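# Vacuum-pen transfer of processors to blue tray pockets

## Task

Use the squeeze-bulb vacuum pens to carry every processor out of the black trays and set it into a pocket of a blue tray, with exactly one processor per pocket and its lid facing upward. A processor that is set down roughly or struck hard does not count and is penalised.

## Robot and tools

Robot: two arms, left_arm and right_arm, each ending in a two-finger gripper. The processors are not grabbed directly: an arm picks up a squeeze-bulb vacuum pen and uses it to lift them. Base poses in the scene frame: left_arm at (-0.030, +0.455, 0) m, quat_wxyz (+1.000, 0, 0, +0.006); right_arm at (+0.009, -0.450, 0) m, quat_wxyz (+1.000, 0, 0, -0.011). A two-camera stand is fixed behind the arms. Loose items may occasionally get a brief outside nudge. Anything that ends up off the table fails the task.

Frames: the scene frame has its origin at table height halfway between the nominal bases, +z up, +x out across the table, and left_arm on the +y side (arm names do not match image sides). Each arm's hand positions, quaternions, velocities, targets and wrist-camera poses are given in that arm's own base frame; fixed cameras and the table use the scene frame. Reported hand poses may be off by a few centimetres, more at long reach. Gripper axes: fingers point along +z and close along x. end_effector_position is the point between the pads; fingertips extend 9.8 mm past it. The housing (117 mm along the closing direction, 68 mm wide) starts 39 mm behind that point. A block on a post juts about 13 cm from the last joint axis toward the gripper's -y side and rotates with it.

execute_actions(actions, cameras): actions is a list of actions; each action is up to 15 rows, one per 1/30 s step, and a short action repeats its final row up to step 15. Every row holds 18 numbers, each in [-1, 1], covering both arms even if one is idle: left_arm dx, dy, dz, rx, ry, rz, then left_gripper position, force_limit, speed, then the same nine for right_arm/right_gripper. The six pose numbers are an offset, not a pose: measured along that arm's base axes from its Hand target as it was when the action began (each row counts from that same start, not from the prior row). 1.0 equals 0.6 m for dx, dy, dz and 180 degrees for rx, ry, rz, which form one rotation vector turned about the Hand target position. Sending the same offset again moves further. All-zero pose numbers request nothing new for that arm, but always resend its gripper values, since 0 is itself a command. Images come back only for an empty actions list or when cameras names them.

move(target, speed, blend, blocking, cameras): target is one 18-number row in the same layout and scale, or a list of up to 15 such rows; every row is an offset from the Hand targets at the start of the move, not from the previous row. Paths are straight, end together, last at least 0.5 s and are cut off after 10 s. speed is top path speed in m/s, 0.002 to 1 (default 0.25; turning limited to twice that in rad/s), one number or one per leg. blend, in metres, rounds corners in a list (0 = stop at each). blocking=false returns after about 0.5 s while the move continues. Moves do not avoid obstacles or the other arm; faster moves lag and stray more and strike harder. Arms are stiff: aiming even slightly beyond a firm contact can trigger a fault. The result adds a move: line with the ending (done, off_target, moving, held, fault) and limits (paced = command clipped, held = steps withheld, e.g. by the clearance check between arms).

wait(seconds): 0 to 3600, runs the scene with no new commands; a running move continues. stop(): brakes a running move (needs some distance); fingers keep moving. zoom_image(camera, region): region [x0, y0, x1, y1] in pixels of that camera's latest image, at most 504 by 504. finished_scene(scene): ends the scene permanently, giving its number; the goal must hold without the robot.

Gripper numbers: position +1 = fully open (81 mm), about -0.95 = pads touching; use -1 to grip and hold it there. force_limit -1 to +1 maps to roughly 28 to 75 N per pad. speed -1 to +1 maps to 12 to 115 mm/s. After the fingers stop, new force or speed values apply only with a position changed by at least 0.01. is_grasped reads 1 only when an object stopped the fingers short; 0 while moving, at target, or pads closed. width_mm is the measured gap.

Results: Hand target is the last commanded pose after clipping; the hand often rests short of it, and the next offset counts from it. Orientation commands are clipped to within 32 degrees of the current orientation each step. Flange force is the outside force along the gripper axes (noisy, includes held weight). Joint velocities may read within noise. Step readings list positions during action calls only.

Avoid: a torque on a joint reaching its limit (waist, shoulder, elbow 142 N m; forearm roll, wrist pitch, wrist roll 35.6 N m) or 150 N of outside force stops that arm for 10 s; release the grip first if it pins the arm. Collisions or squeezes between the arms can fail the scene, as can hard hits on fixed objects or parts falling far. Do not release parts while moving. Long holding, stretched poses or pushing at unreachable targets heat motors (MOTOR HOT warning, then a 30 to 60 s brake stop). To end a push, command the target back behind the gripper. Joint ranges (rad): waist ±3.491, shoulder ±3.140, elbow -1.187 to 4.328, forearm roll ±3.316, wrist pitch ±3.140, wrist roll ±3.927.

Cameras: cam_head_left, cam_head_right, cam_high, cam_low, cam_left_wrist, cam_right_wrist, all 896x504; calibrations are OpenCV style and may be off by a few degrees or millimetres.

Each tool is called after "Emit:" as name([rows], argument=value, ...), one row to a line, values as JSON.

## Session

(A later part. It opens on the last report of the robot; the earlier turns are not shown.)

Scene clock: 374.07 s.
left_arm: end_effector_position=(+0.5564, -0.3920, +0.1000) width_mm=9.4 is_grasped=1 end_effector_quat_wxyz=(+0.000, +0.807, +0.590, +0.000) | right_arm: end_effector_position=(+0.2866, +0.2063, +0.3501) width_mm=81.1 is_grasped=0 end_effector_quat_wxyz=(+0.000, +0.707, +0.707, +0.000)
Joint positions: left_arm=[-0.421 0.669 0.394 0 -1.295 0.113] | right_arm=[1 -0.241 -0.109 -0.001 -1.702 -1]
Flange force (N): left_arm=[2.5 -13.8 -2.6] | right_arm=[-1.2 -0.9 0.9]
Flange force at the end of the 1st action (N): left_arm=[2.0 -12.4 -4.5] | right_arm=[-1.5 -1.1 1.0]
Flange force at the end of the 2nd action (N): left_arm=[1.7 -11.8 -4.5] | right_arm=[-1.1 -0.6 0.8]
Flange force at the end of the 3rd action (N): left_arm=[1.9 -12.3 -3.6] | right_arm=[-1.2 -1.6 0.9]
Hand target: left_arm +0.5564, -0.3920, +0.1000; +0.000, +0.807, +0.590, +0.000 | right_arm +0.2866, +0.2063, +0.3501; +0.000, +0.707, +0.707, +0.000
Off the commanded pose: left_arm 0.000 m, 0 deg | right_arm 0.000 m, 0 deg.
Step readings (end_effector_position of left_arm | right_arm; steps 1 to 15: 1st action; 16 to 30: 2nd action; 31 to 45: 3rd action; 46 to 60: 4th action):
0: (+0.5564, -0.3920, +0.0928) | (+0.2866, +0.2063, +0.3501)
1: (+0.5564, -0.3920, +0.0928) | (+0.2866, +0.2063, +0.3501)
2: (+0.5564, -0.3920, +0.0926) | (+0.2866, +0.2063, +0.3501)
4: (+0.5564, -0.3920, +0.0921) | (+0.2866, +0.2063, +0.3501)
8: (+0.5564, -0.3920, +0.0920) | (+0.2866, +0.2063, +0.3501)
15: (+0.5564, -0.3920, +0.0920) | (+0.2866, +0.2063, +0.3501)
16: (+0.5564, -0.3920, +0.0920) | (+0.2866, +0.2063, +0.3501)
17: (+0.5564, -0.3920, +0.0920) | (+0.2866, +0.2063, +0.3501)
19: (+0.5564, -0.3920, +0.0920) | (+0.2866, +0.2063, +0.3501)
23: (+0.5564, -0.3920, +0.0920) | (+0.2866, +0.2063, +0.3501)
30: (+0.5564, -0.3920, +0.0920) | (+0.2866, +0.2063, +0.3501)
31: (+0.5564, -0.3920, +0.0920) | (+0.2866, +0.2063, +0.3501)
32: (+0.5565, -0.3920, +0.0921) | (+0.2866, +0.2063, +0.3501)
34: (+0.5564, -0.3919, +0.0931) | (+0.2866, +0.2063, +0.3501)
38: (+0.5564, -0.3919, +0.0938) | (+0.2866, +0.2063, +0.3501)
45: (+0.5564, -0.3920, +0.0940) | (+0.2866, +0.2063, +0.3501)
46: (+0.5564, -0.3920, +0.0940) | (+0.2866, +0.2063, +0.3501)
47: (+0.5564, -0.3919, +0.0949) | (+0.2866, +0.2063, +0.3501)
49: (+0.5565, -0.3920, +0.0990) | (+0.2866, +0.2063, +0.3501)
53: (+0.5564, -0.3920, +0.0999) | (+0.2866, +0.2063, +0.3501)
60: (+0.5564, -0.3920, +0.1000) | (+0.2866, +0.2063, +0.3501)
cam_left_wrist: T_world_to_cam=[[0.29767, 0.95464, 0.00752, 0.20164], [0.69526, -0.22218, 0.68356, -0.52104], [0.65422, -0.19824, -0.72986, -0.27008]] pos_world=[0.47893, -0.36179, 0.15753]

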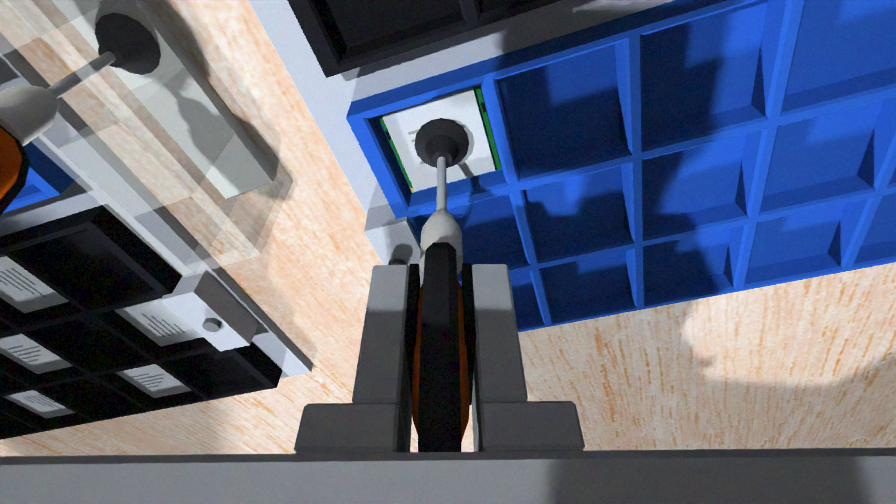

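Emit:
move([
  [0,0,0.05,0,0,0,-1,-1,-0.7,0.1,0.1,-0.1,0,0,-0.024,1,1,1],
  [-0.0997,0.4498,0.05,0,0,0,-1,-1,-0.7,0.1973,0.3895,-0.2667,0,0,-0.048,1,1,1],
  [-0.0997,0.4498,0.025,0,0,0,-1,-1,-0.7,0.1973,0.3895,-0.2667,0,0,-0.048,1,1,1],
], speed=0.15, blend=[0.02,0,0], cameras=["cam_left_wrist","cam_right_wrist"])

Emit:
zoom_image(camera="cam_left_wrist", region=[320, 20, 560, 220])

Emit:
zoom_image(camera="cam_right_wrist", region=[340, 0, 580, 200])

Scene clock: 396.07 s.
left_arm: end_effector_position=(+0.4966, -0.1221, +0.1150) width_mm=9.4 is_grasped=1 end_effector_quat_wxyz=(+0.000, +0.807, +0.590, +0.000) | right_arm: end_effector_position=(+0.4050, +0.4400, +0.1901) width_mm=81.1 is_grasped=0 end_effector_quat_wxyz=(+0.000, +0.758, +0.652, +0.000)
Joint positions: left_arm=[0.016 0.254 -0.171 0 -1.146 -0.325] | right_arm=[1.046 0.405 0.213 0 -1.378 -1.196]
Flange force (N): left_arm=[-3.5 -7.9 -2.9] | right_arm=[-5.0 -3.5 -0.4]
Hand target: left_arm +0.4966, -0.1221, +0.1150; +0.000, +0.807, +0.590, +0.000 | right_arm +0.4050, +0.4400, +0.1901; +0.000, +0.758, +0.652, +0.000
Off the commanded pose: left_arm 0.000 m, 0 deg | right_arm 0.000 m, 0 deg.
move: done
cam_left_wrist: T_world_to_cam=[[0.29767, 0.95464, 0.00757, -0.03834], [0.6952, -0.22219, 0.68361, -0.42974], [0.65428, -0.19823, -0.72981, -0.16653]] pos_world=[0.41913, -0.09189, 0.17253]
cam_right_wrist: T_world_to_cam=[[0.16384, 0.98631, -0.01883, -0.49337], [0.73753, -0.1098, 0.66633, -0.35922], [0.65514, -0.12306, -0.74542, 0.03112]] pos_world=[0.32538, 0.451, 0.25326]

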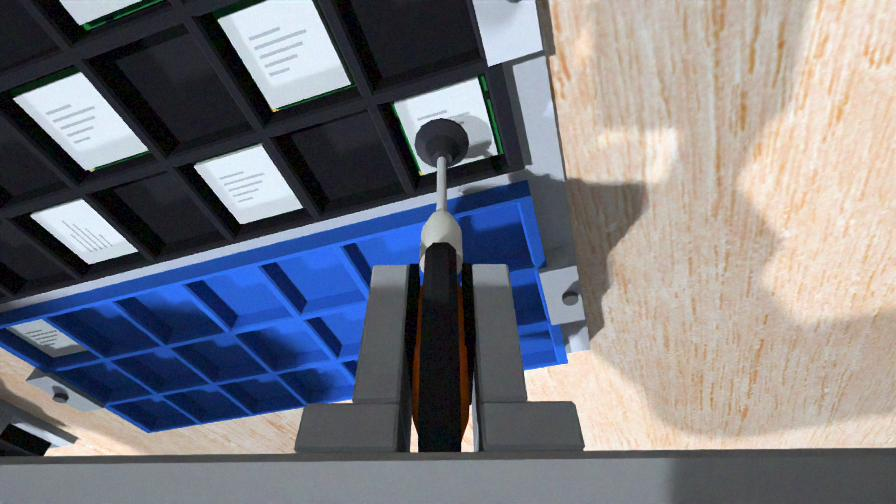

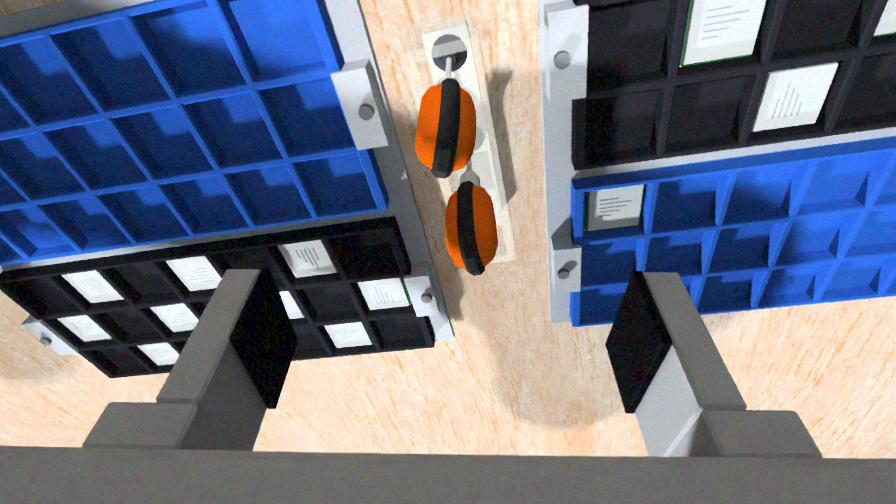

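Scaled by 2.100 from the camera's image (finer frame: 1280x720).

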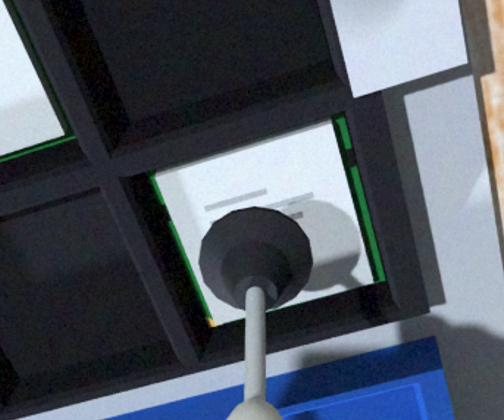

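Scaled by 2.100 from the camera's image (finer frame: 1280x720).

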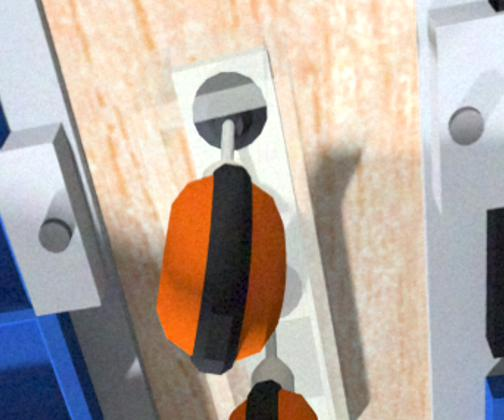

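Emit:
move([
  [0.0082,0.0015,-0.0133,0,0,0,-1,-1,-0.7,-0.0053,-0.0025,-0.1083,0,0,-0.028,0.2,1,1],
], speed=0.12, cameras=["cam_left_wrist","cam_right_wrist"])

Emit:
zoom_image(camera="cam_left_wrist", region=[350, 60, 550, 220])

Emit:
zoom_image(camera="cam_right_wrist", region=[340, 40, 580, 440])

Scene clock: 425.80 s.
left_arm: end_effector_position=(+0.5015, -0.1212, +0.1070) width_mm=9.4 is_grasped=1 end_effector_quat_wxyz=(+0.000, +0.807, +0.590, +0.000) | right_arm: end_effector_position=(+0.4018, +0.4385, +0.1251) width_mm=47.8 is_grasped=0 end_effector_quat_wxyz=(+0.000, +0.786, +0.618, +0.000)
Joint positions: left_arm=[0.018 0.272 -0.168 0 -1.131 -0.326] | right_arm=[1.049 0.439 0.104 -0.001 -1.235 -1.287]
Flange force (N): left_arm=[-2.9 -7.8 -3.2] | right_arm=[-5.7 -2.9 -1.3]
Hand target: left_arm +0.5015, -0.1212, +0.1070; +0.000, +0.807, +0.590, +0.000 | right_arm +0.4018, +0.4385, +0.1251; +0.000, +0.786, +0.618, +0.000
Off the commanded pose: left_arm 0.000 m, 0 deg | right_arm 0.000 m, 0 deg.
move: done
cam_left_wrist: T_world_to_cam=[[0.29763, 0.95465, 0.00761, -0.04059], [0.69526, -0.22221, 0.68354, -0.42749], [0.65424, -0.19815, -0.72987, -0.17536]] pos_world=[0.42403, -0.09099, 0.16453]
cam_right_wrist: T_world_to_cam=[[0.24983, 0.96811, -0.01874, -0.51926], [0.72513, -0.17423, 0.6662, -0.28043], [0.64169, -0.18002, -0.74554, 0.01498]] pos_world=[0.32346, 0.45654, 0.18826]

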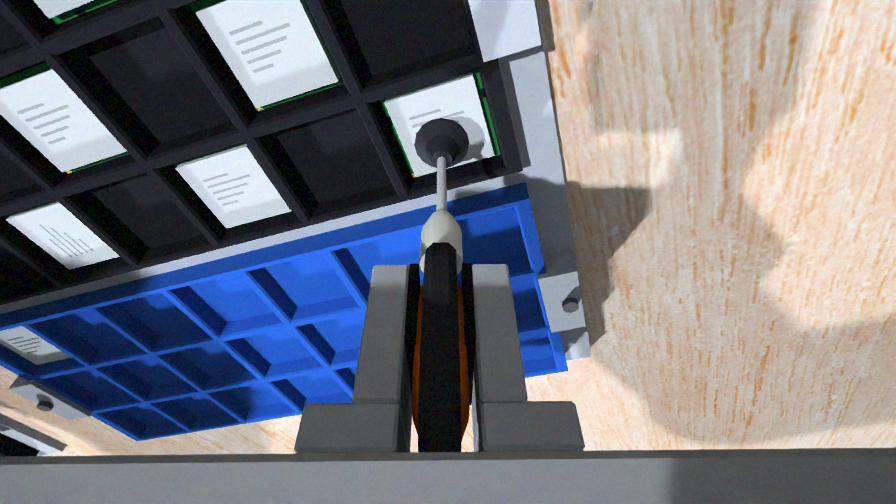

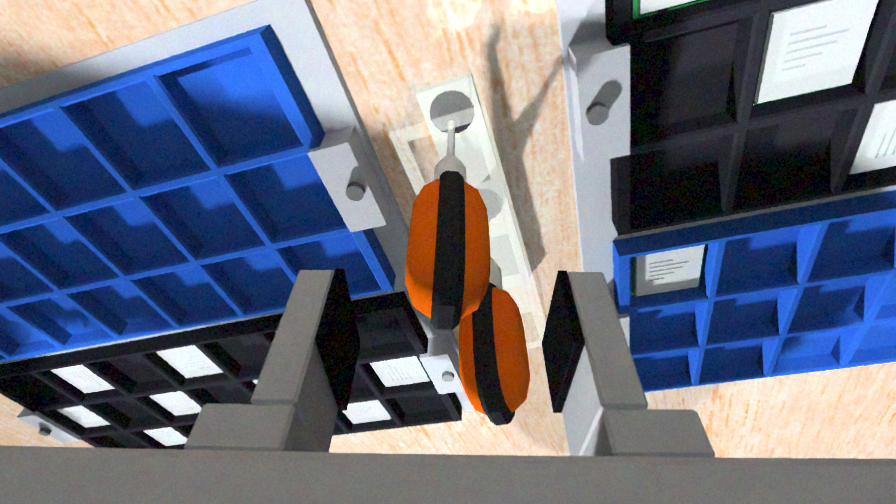

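Scaled by 2.520 from the camera's image (finer frame: 1280x720).

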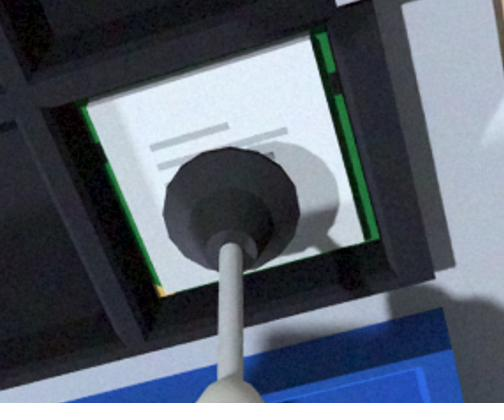

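Scaled by 1.260 from the camera's image (finer frame: 1280x720).

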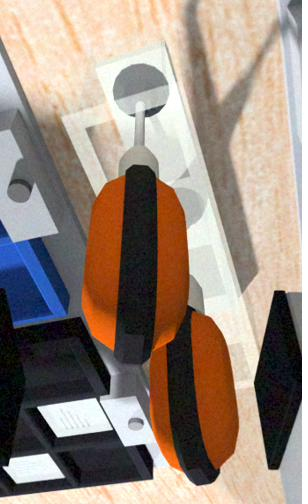

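Emit:
move([
  [0.0022,-0.0007,-0.02,0,0,0,-1,-1,-0.7,-0.0005,-0.002,-0.0635,0,0,0,0.2,1,1],
  [0.0022,-0.0007,-0.025,0,0,0,-1,-1,-0.7,-0.0005,-0.002,-0.0635,0,0,0,-1,-1,-0.5],
  [0.0022,-0.0007,-0.025,0,0,0,-0.7,-1,-0.7,-0.0005,-0.002,-0.0635,0,0,0,-1,-1,-0.5],
  [0.0022,-0.0007,0.0133,0,0,0,-0.7,-1,-0.7,-0.0005,-0.002,-0.0135,0,0,0,-1,-1,-0.5],
], speed=[0.06,0.02,0.02,0.05], cameras=["cam_left_wrist","cam_right_wrist"])

Emit:
zoom_image(camera="cam_left_wrist", region=[350, 60, 550, 220])

Emit:
zoom_image(camera="cam_right_wrist", region=[350, 80, 590, 240])

Scene clock: 448.47 s.
left_arm: end_effector_position=(+0.5028, -0.1216, +0.1150) width_mm=10.5 is_grasped=0 end_effector_quat_wxyz=(+0.000, +0.807, +0.590, +0.000) | right_arm: end_effector_position=(+0.4015, +0.4373, +0.1170) width_mm=9.6 is_grasped=1 end_effector_quat_wxyz=(+0.000, +0.786, +0.618, +0.000)
Joint positions: left_arm=[0.017 0.267 -0.154 0 -1.15 -0.325] | right_arm=[1.049 0.443 0.089 -0.001 -1.217 -1.287]
Flange force (N): left_arm=[-3.2 -7.7 -2.8] | right_arm=[-5.9 -3.1 -1.1]
Hand target: left_arm +0.5028, -0.1216, +0.1150; +0.000, +0.807, +0.590, +0.000 | right_arm +0.4015, +0.4373, +0.1170; +0.000, +0.786, +0.618, +0.000
Off the commanded pose: left_arm 0.000 m, 0 deg | right_arm 0.000 m, 0 deg.
move: done
cam_left_wrist: T_world_to_cam=[[0.29763, 0.95465, 0.00761, -0.04065], [0.69526, -0.22221, 0.68354, -0.43388], [0.65424, -0.19815, -0.72987, -0.17052]] pos_world=[0.42533, -0.09139, 0.17243]
cam_right_wrist: T_world_to_cam=[[0.24989, 0.96809, -0.01881, -0.51817], [0.72508, -0.17422, 0.66626, -0.27503], [0.64173, -0.18013, -0.74548, 0.00895]] pos_world=[0.32316, 0.45534, 0.18016]

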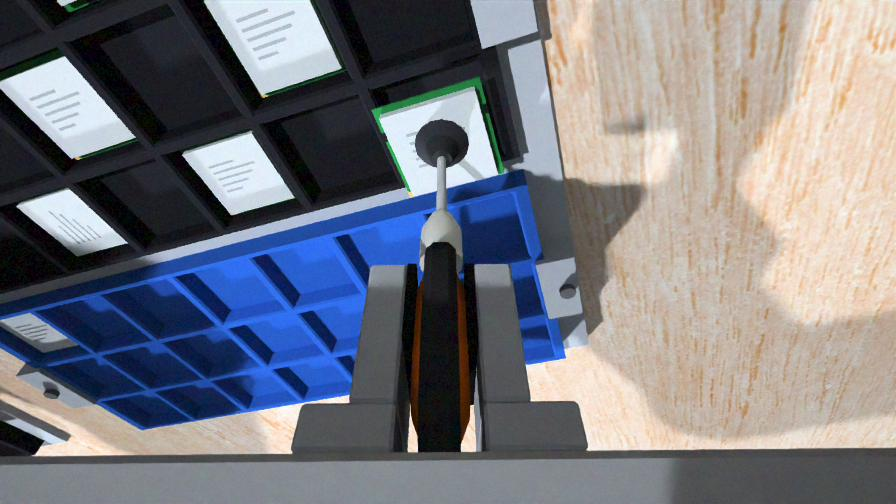

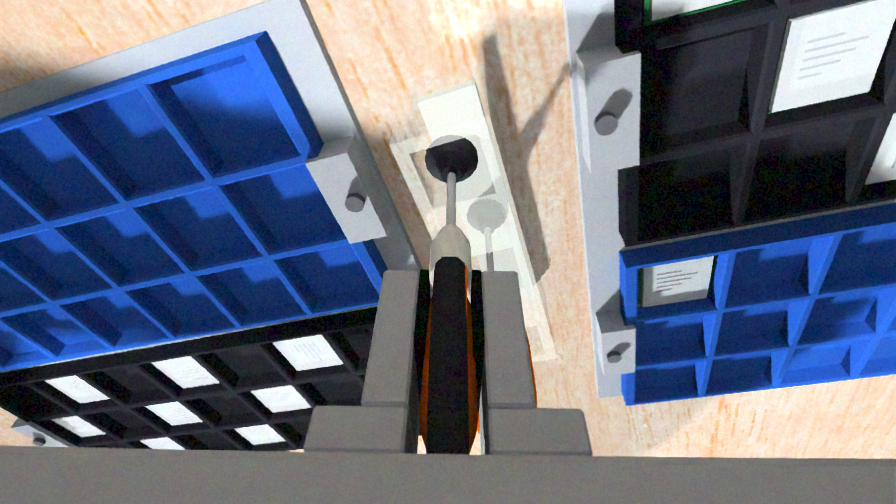

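Scaled by 2.520 from the camera's image (finer frame: 1280x720).

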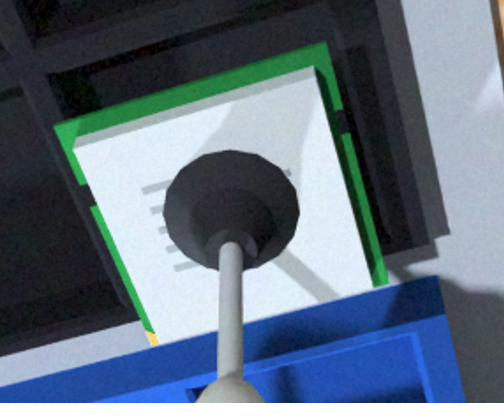

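Scaled by 2.100 from the camera's image (finer frame: 1280x720).

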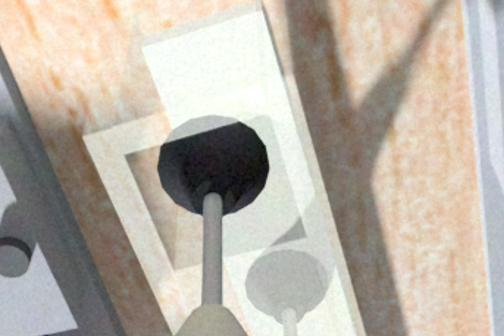

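Emit:
move([
  [0,0,0.0167,0,0,0,-0.7,-1,-0.7,0,0,0.0883,0,0,0,-1,-1,-0.5],
  [0.0988,0.0002,0.0167,0,0,0,-0.7,-1,-0.7,0.2142,-0.2055,0.0883,0,0,0,-1,-1,-0.5],
  [0.0988,0.0002,-0.0183,0,0,0,-0.7,-1,-0.7,0.2142,-0.2055,0.005,0,0,0,-1,-1,-0.5],
], speed=[0.1,0.15,0.08], blend=[0.01,0.01,0], cameras=["cam_left_wrist","cam_right_wrist"])

Emit:
zoom_image(camera="cam_left_wrist", region=[340, 40, 580, 240])

Emit:
zoom_image(camera="cam_right_wrist", region=[340, 40, 580, 240])

Scene clock: 479.57 s.
left_arm: end_effector_position=(+0.5621, -0.1215, +0.1040) width_mm=10.5 is_grasped=0 end_effector_quat_wxyz=(+0.000, +0.807, +0.590, +0.000) | right_arm: end_effector_position=(+0.5300, +0.3140, +0.1200) width_mm=9.6 is_grasped=1 end_effector_quat_wxyz=(+0.000, +0.786, +0.618, +0.000)
Joint positions: left_arm=[0.015 0.412 0.013 0 -1.172 -0.324] | right_arm=[0.747 0.494 0.171 -0.001 -1.248 -0.985]
Flange force (N): left_arm=[-3.4 -8.5 -2.8] | right_arm=[-4.0 -3.5 -1.8]
Hand target: left_arm +0.5621, -0.1215, +0.1040; +0.000, +0.807, +0.590, +0.000 | right_arm +0.5300, +0.3140, +0.1200; +0.000, +0.786, +0.618, +0.000
Off the commanded pose: left_arm 0.000 m, 0 deg | right_arm 0.000 m, 0 deg.
move: done
cam_left_wrist: T_world_to_cam=[[0.29763, 0.95465, 0.00761, -0.05832], [0.69526, -0.22221, 0.68354, -0.46764], [0.65424, -0.19815, -0.72987, -0.21726]] pos_world=[0.48463, -0.09129, 0.16153]
cam_right_wrist: T_world_to_cam=[[0.24983, 0.96811, -0.01874, -0.43085], [0.72513, -0.17423, 0.6662, -0.39169], [0.64169, -0.18002, -0.74554, -0.0935]] pos_world=[0.45166, 0.33204, 0.18316]

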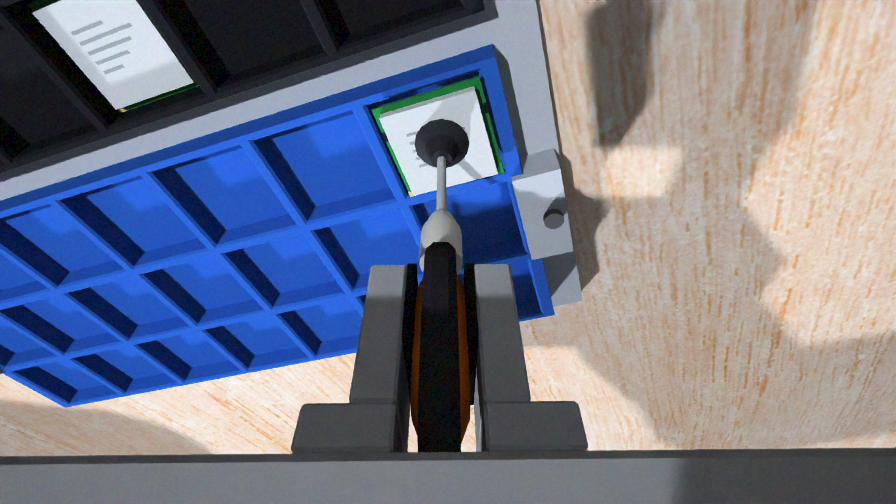

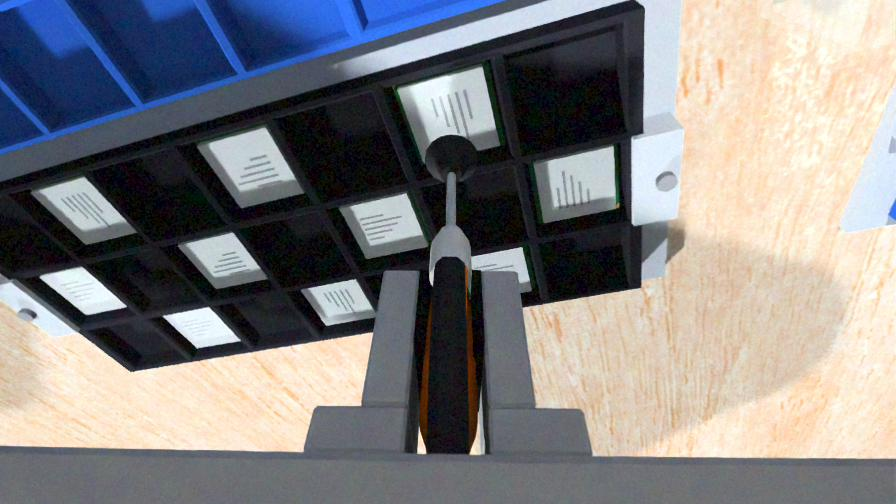

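Scaled by 2.100 from the camera's image (finer frame: 1280x720).

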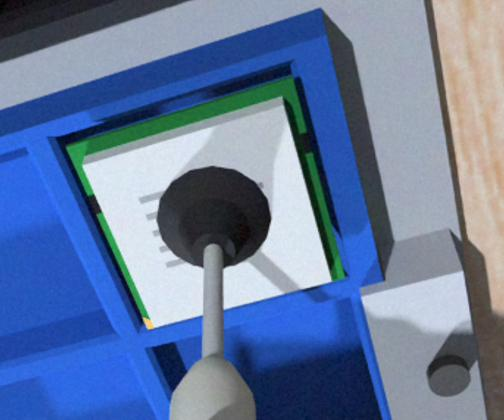

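Scaled by 2.100 from the camera's image (finer frame: 1280x720).

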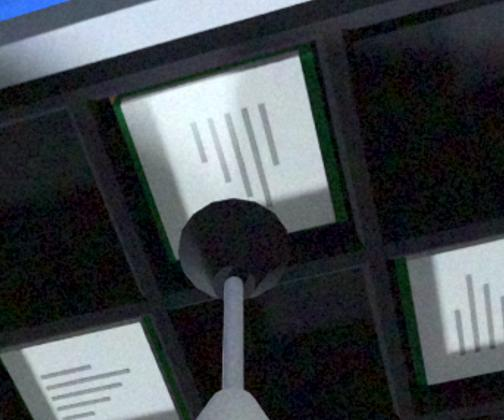

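Emit:
move([
  [0,-0.0012,-0.01,0,0,0,-0.7,-1,-0.7,-0.0077,0.0018,-0.0217,0,0,0,-1,-1,-0.5],
  [0,-0.0012,-0.02,0,0,0,-0.7,-1,-0.7,-0.0077,0.0018,-0.0217,0,0,0,-1,-1,-0.5],
  [0,-0.0012,-0.02,0,0,0,-1,-1,-0.7,-0.0077,0.0018,-0.0217,0,0,0,-1,-1,-0.5],
  [0,-0.0012,0.025,0,0,0,-1,-1,-0.7,-0.0077,0.0018,-0.0217,0,0,0,-1,-1,-0.5],
  [-0.1003,-0.151,0.025,0,0,0,-1,-1,-0.7,-0.0077,0.0018,-0.0217,0,0,0,-1,-1,-0.5],
  [-0.1003,-0.151,0.01,0,0,0,-1,-1,-0.7,-0.0077,0.0018,-0.0217,0,0,0,-1,-1,-0.5],
], speed=[0.04,0.02,0.05,0.08,0.15,0.08], cameras=["cam_left_wrist","cam_right_wrist"])

Emit:
zoom_image(camera="cam_left_wrist", region=[350, 60, 550, 220])

Emit:
zoom_image(camera="cam_right_wrist", region=[350, 60, 550, 220])

Scene clock: 499.40 s.
left_arm: end_effector_position=(+0.5019, -0.2120, +0.1100) width_mm=9.3 is_grasped=1 end_effector_quat_wxyz=(+0.000, +0.807, +0.590, +0.000) | right_arm: end_effector_position=(+0.5254, +0.3151, +0.1070) width_mm=9.6 is_grasped=1 end_effector_quat_wxyz=(+0.000, +0.786, +0.618, +0.000)
Joint positions: left_arm=[-0.159 0.336 -0.076 0 -1.158 -0.15] | right_arm=[0.754 0.496 0.143 -0.001 -1.217 -0.992]
Flange force (N): left_arm=[-1.2 -10.2 -3.5] | right_arm=[-4.7 -4.4 -1.6]
Hand target: left_arm +0.5019, -0.2121, +0.1100; +0.000, +0.807, +0.590, +0.000 | right_arm +0.5254, +0.3151, +0.1070; +0.000, +0.786, +0.618, +0.000
Off the commanded pose: left_arm 0.000 m, 0 deg | right_arm 0.000 m, 0 deg.
move: done
cam_left_wrist: T_world_to_cam=[[0.29767, 0.95464, 0.0077, 0.04601], [0.69519, -0.22229, 0.68359, -0.45001], [0.65429, -0.19813, -0.72982, -0.19147]] pos_world=[0.42443, -0.18189, 0.16753]
cam_right_wrist: T_world_to_cam=[[0.24988, 0.9681, -0.01879, -0.43092], [0.72503, -0.17421, 0.66632, -0.3795], [0.64179, -0.18012, -0.74543, -0.10008]] pos_world=[0.44706, 0.33304, 0.17016]

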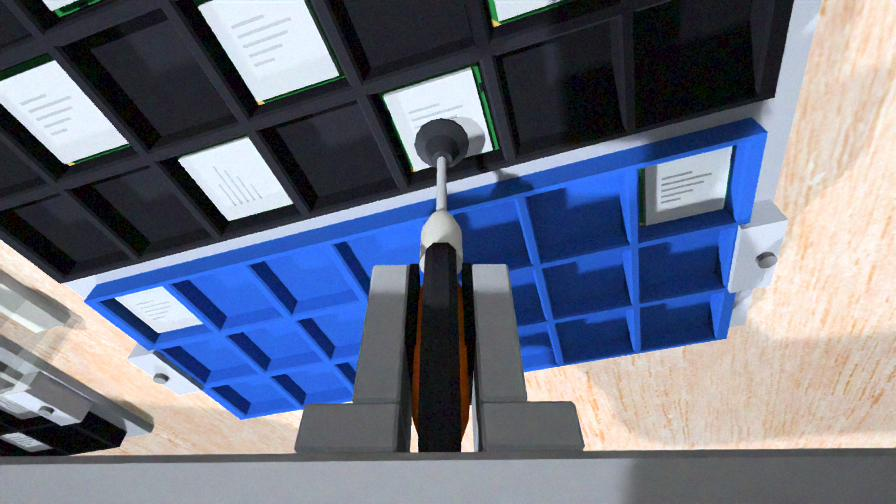

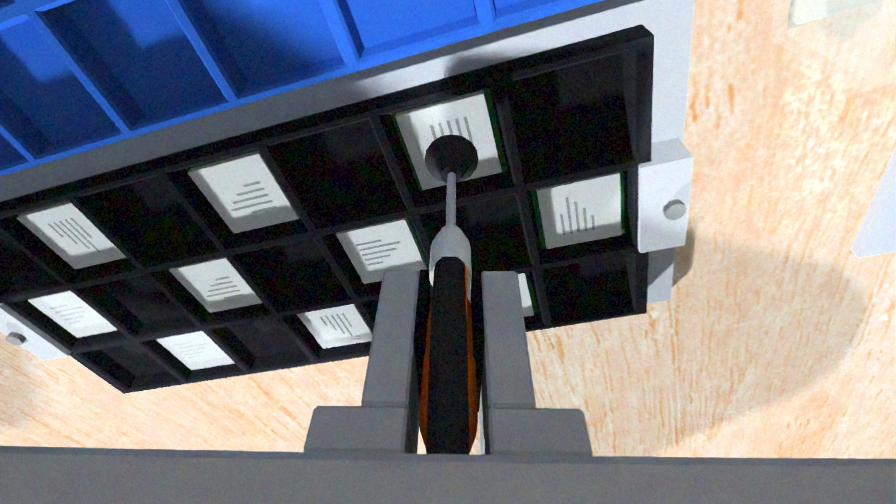

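Scaled by 2.520 from the camera's image (finer frame: 1280x720).

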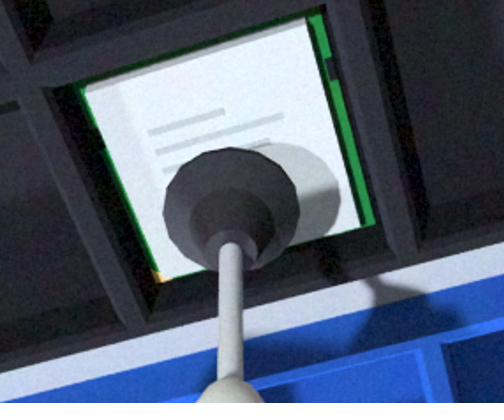

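Scaled by 2.520 from the camera's image (finer frame: 1280x720).

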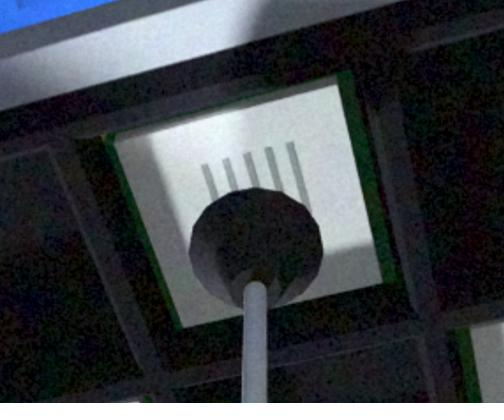

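Emit:
move([
  [0,0,-0.0250,0,0,0,-1,-1,-0.7,0.0013,-0.0003,-0.0217,0,0,0,-1,-1,-0.5],
  [0,0,-0.03,0,0,0,-1,-1,-0.7,0.0013,-0.0003,-0.0242,0,0,0,-1,-1,-0.5],
], speed=[0.05,0.02], cameras=["cam_right_wrist"])

Emit:
zoom_image(camera="cam_right_wrist", region=[350, 60, 550, 220])

Scene clock: 508.67 s.
left_arm: end_effector_position=(+0.5019, -0.2121, +0.0920) width_mm=9.3 is_grasped=1 end_effector_quat_wxyz=(+0.000, +0.807, +0.590, +0.000) | right_arm: end_effector_position=(+0.5262, +0.3149, +0.0925) width_mm=9.5 is_grasped=1 end_effector_quat_wxyz=(+0.000, +0.786, +0.618, +0.000)
Joint positions: left_arm=[-0.159 0.355 -0.097 0 -1.119 -0.15] | right_arm=[0.753 0.51 0.128 -0.001 -1.188 -0.991]
Flange force (N): left_arm=[-1.3 -8.2 -4.3] | right_arm=[-4.9 -3.8 -7.0]
Hand target: left_arm +0.5019, -0.2121, +0.0920; +0.000, +0.807, +0.590, +0.000 | right_arm +0.5262, +0.3149, +0.0925; +0.000, +0.786, +0.618, +0.000
Off the commanded pose: left_arm 0.000 m, 0 deg | right_arm 0.000 m, 0 deg.
move: done
cam_right_wrist: T_world_to_cam=[[0.24988, 0.9681, -0.01879, -0.4313], [0.72503, -0.17421, 0.66632, -0.37044], [0.64179, -0.18012, -0.74543, -0.11143]] pos_world=[0.44786, 0.33294, 0.15566]

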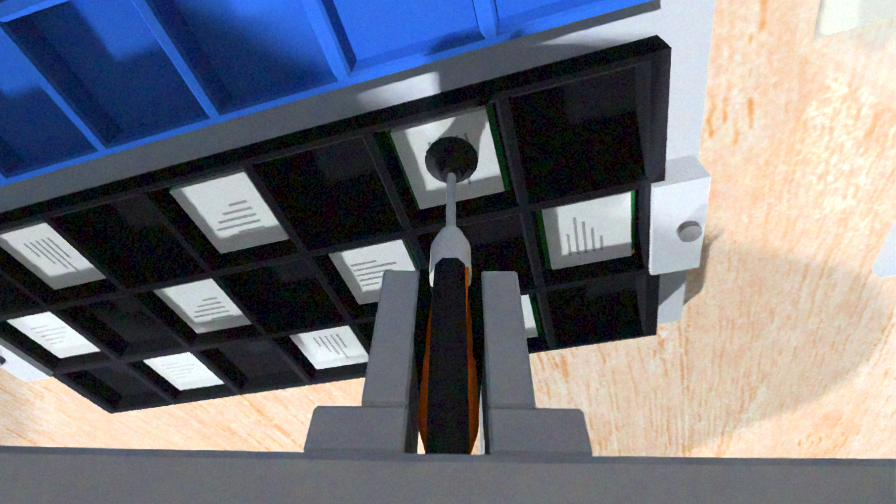

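Scaled by 2.520 from the camera's image (finer frame: 1280x720).

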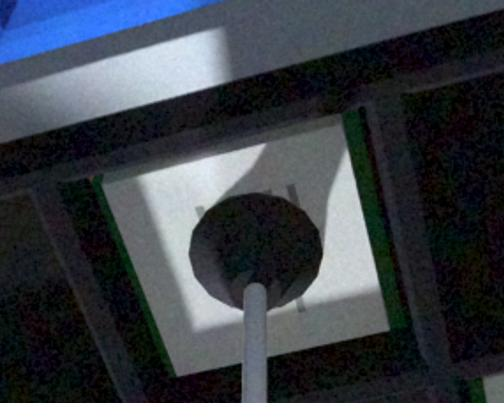

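Emit:
move([
  [0,0,-0.0008,0,0,0,-1,-1,-0.7,0,0,0,0,0,0,-1,-1,-0.5],
  [0,0,-0.0008,0,0,0,-0.7,-1,-0.7,0,0,0,0,0,0,-0.7,-1,-0.7],
  [0,0,0.05,0,0,0,-0.7,-1,-0.7,0,0,0.05,0,0,0,-0.7,-1,-0.7],
  [0.0988,0,0.05,0,0,0,-0.7,-1,-0.7,-0.0987,-0.0015,0.05,0,0,0,-0.7,-1,-0.7],
  [0.0988,0,0.0183,0,0,0,-0.7,-1,-0.7,-0.0987,-0.0015,0.02,0,0,0,-0.7,-1,-0.7],
], speed=[0.02,0.02,0.06,0.1,0.06], blend=[0,0,0.01,0.01,0], cameras=["cam_left_wrist","cam_right_wrist"])

Emit:
zoom_image(camera="cam_left_wrist", region=[340, 40, 580, 240])

Emit:
zoom_image(camera="cam_right_wrist", region=[340, 40, 580, 240])

Scene clock: 524.20 s.
left_arm: end_effector_position=(+0.5612, -0.2121, +0.1030) width_mm=10.5 is_grasped=0 end_effector_quat_wxyz=(+0.000, +0.807, +0.590, +0.000) | right_arm: end_effector_position=(+0.4670, +0.3140, +0.1045) width_mm=10.5 is_grasped=0 end_effector_quat_wxyz=(+0.000, +0.786, +0.618, +0.000)
Joint positions: left_arm=[-0.143 0.47 0.094 0 -1.195 -0.166] | right_arm=[0.825 0.382 -0.027 -0.001 -1.161 -1.063]
Flange force (N): left_arm=[-1.9 -9.3 -3.6] | right_arm=[-4.1 -3.9 -1.1]
Hand target: left_arm +0.5612, -0.2121, +0.1030; +0.000, +0.807, +0.590, +0.000 | right_arm +0.4670, +0.3140, +0.1045; +0.000, +0.786, +0.618, +0.000
Off the commanded pose: left_arm 0.000 m, 0 deg | right_arm 0.000 m, 0 deg.
move: done; blend cut to 0.0095 m at target 4
cam_left_wrist: T_world_to_cam=[[0.29767, 0.95464, 0.0077, 0.02841], [0.69519, -0.22229, 0.68359, -0.48645], [0.65429, -0.19813, -0.72982, -0.23538]] pos_world=[0.48373, -0.18189, 0.16053]
cam_right_wrist: T_world_to_cam=[[0.24988, 0.9681, -0.01879, -0.41541], [0.72503, -0.17421, 0.66632, -0.33567], [0.64179, -0.18012, -0.74543, -0.06465]] pos_world=[0.38866, 0.33204, 0.16766]

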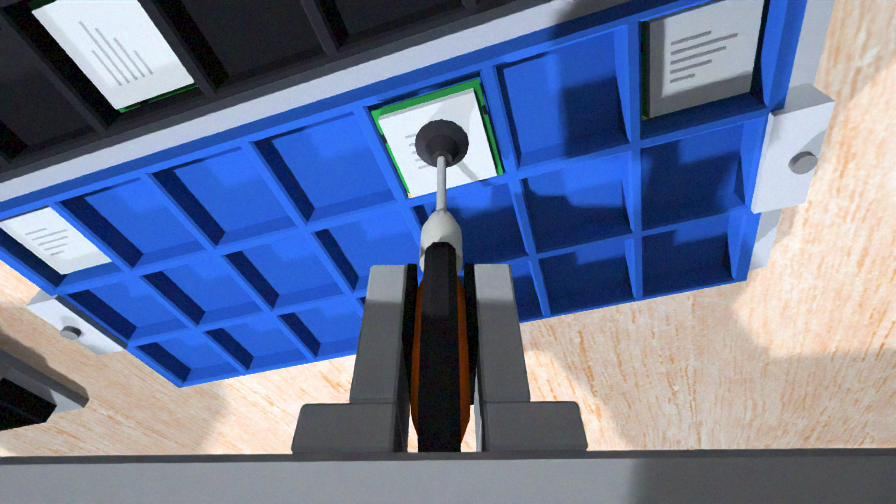

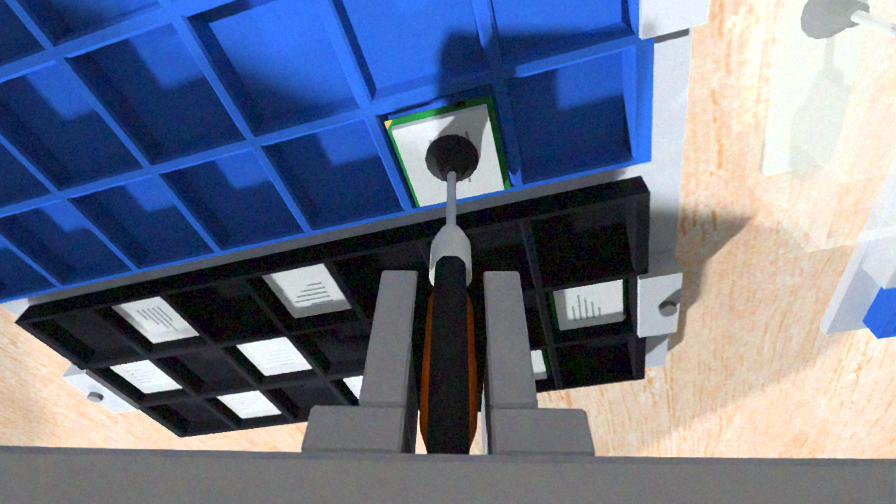

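Scaled by 2.100 from the camera's image (finer frame: 1280x720).

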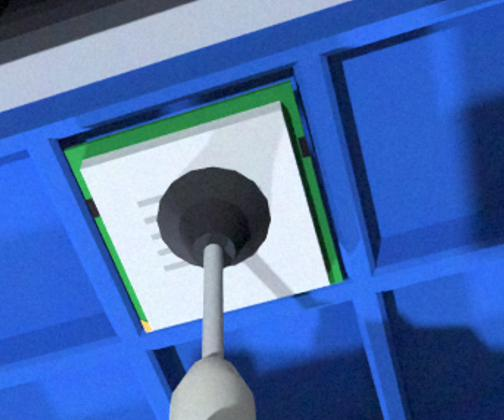

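Scaled by 2.100 from the camera's image (finer frame: 1280x720).

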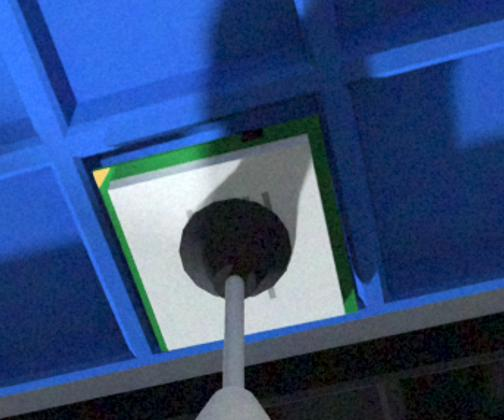

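Emit:
move([
  [0,-0.0007,-0.015,0,0,0,-0.7,-1,-0.7,0,0,-0.0175,0,0,0,-0.7,-1,-0.7],
  [0,-0.0007,-0.0192,0,0,0,-0.7,-1,-0.7,0,0,-0.0208,0,0,0,-0.7,-1,-0.7],
  [0,-0.0007,-0.0192,0,0,0,-1,-1,-0.7,0,0,-0.0208,0,0,0,-1,-1,-0.7],
  [0,-0.0007,0.02,0,0,0,-1,-1,-0.7,0,0,0.0175,0,0,0,-1,-1,-0.7],
  [-0.1005,-0.1507,0.02,0,0,0,-1,-1,-0.7,0.1022,-0.1493,0.0175,0,0,0,-1,-1,-0.7],
  [-0.1005,-0.1507,-0.005,0,0,0,-1,-1,-0.7,0.1022,-0.1493,-0.0075,0,0,0,-1,-1,-0.7],
], speed=[0.06,0.02,0.05,0.06,0.2,0.08], blend=[0,0,0,0.006,0.006,0], cameras=["cam_left_wrist","cam_right_wrist"])

Emit:
zoom_image(camera="cam_left_wrist", region=[350, 60, 550, 220])

Emit:
zoom_image(camera="cam_right_wrist", region=[350, 60, 550, 220])

Scene clock: 539.23 s.
left_arm: end_effector_position=(+0.5009, -0.3025, +0.1000) width_mm=9.3 is_grasped=1 end_effector_quat_wxyz=(+0.000, +0.807, +0.590, +0.000) | right_arm: end_effector_position=(+0.5283, +0.2244, +0.1000) width_mm=9.5 is_grasped=1 end_effector_quat_wxyz=(+0.000, +0.786, +0.618, +0.000)
Joint positions: left_arm=[-0.319 0.439 0.041 0 -1.173 0.011] | right_arm=[0.63 0.413 0.004 -0.001 -1.162 -0.868]
Flange force (N): left_arm=[0.0 -9.7 -3.7] | right_arm=[-3.2 -3.5 -1.3]
Hand target: left_arm +0.5009, -0.3025, +0.1000; +0.000, +0.807, +0.590, +0.000 | right_arm +0.5283, +0.2244, +0.1000; +0.000, +0.786, +0.618, +0.000
Off the commanded pose: left_arm 0.000 m, 0 deg | right_arm 0.000 m, 0 deg.
move: done
cam_left_wrist: T_world_to_cam=[[0.29761, 0.95466, 0.00764, 0.13273], [0.69522, -0.2222, 0.68359, -0.46256], [0.65429, -0.19813, -0.72982, -0.21603]] pos_world=[0.42343, -0.27229, 0.15753]
cam_right_wrist: T_world_to_cam=[[0.24988, 0.9681, -0.01879, -0.34407], [0.72503, -0.17421, 0.66632, -0.39272], [0.64179, -0.18012, -0.74543, -0.12348]] pos_world=[0.44996, 0.24244, 0.16316]

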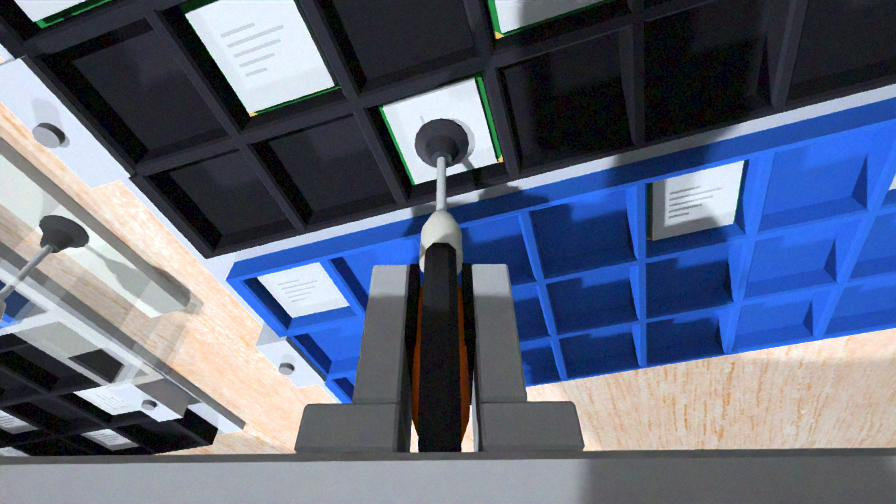

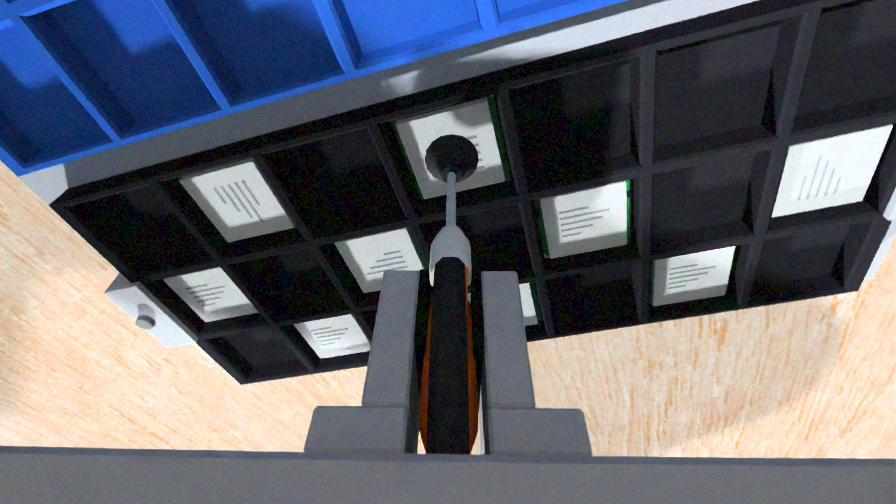

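Scaled by 2.520 from the camera's image (finer frame: 1280x720).

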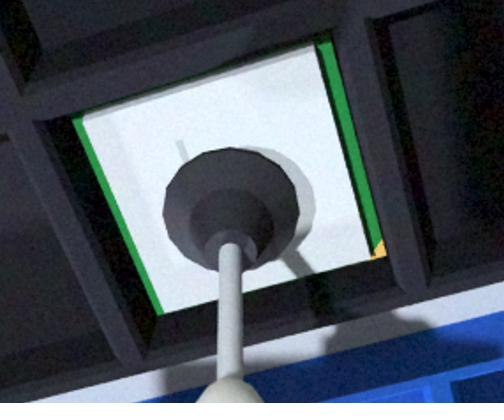

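Scaled by 2.520 from the camera's image (finer frame: 1280x720).

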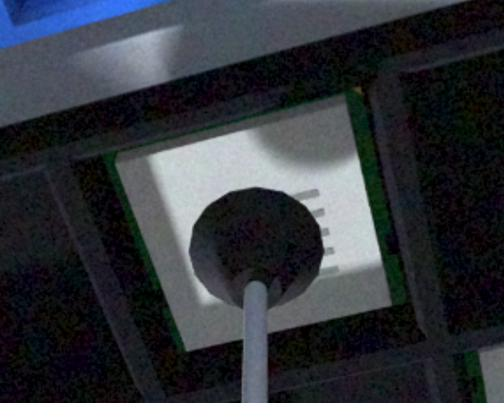

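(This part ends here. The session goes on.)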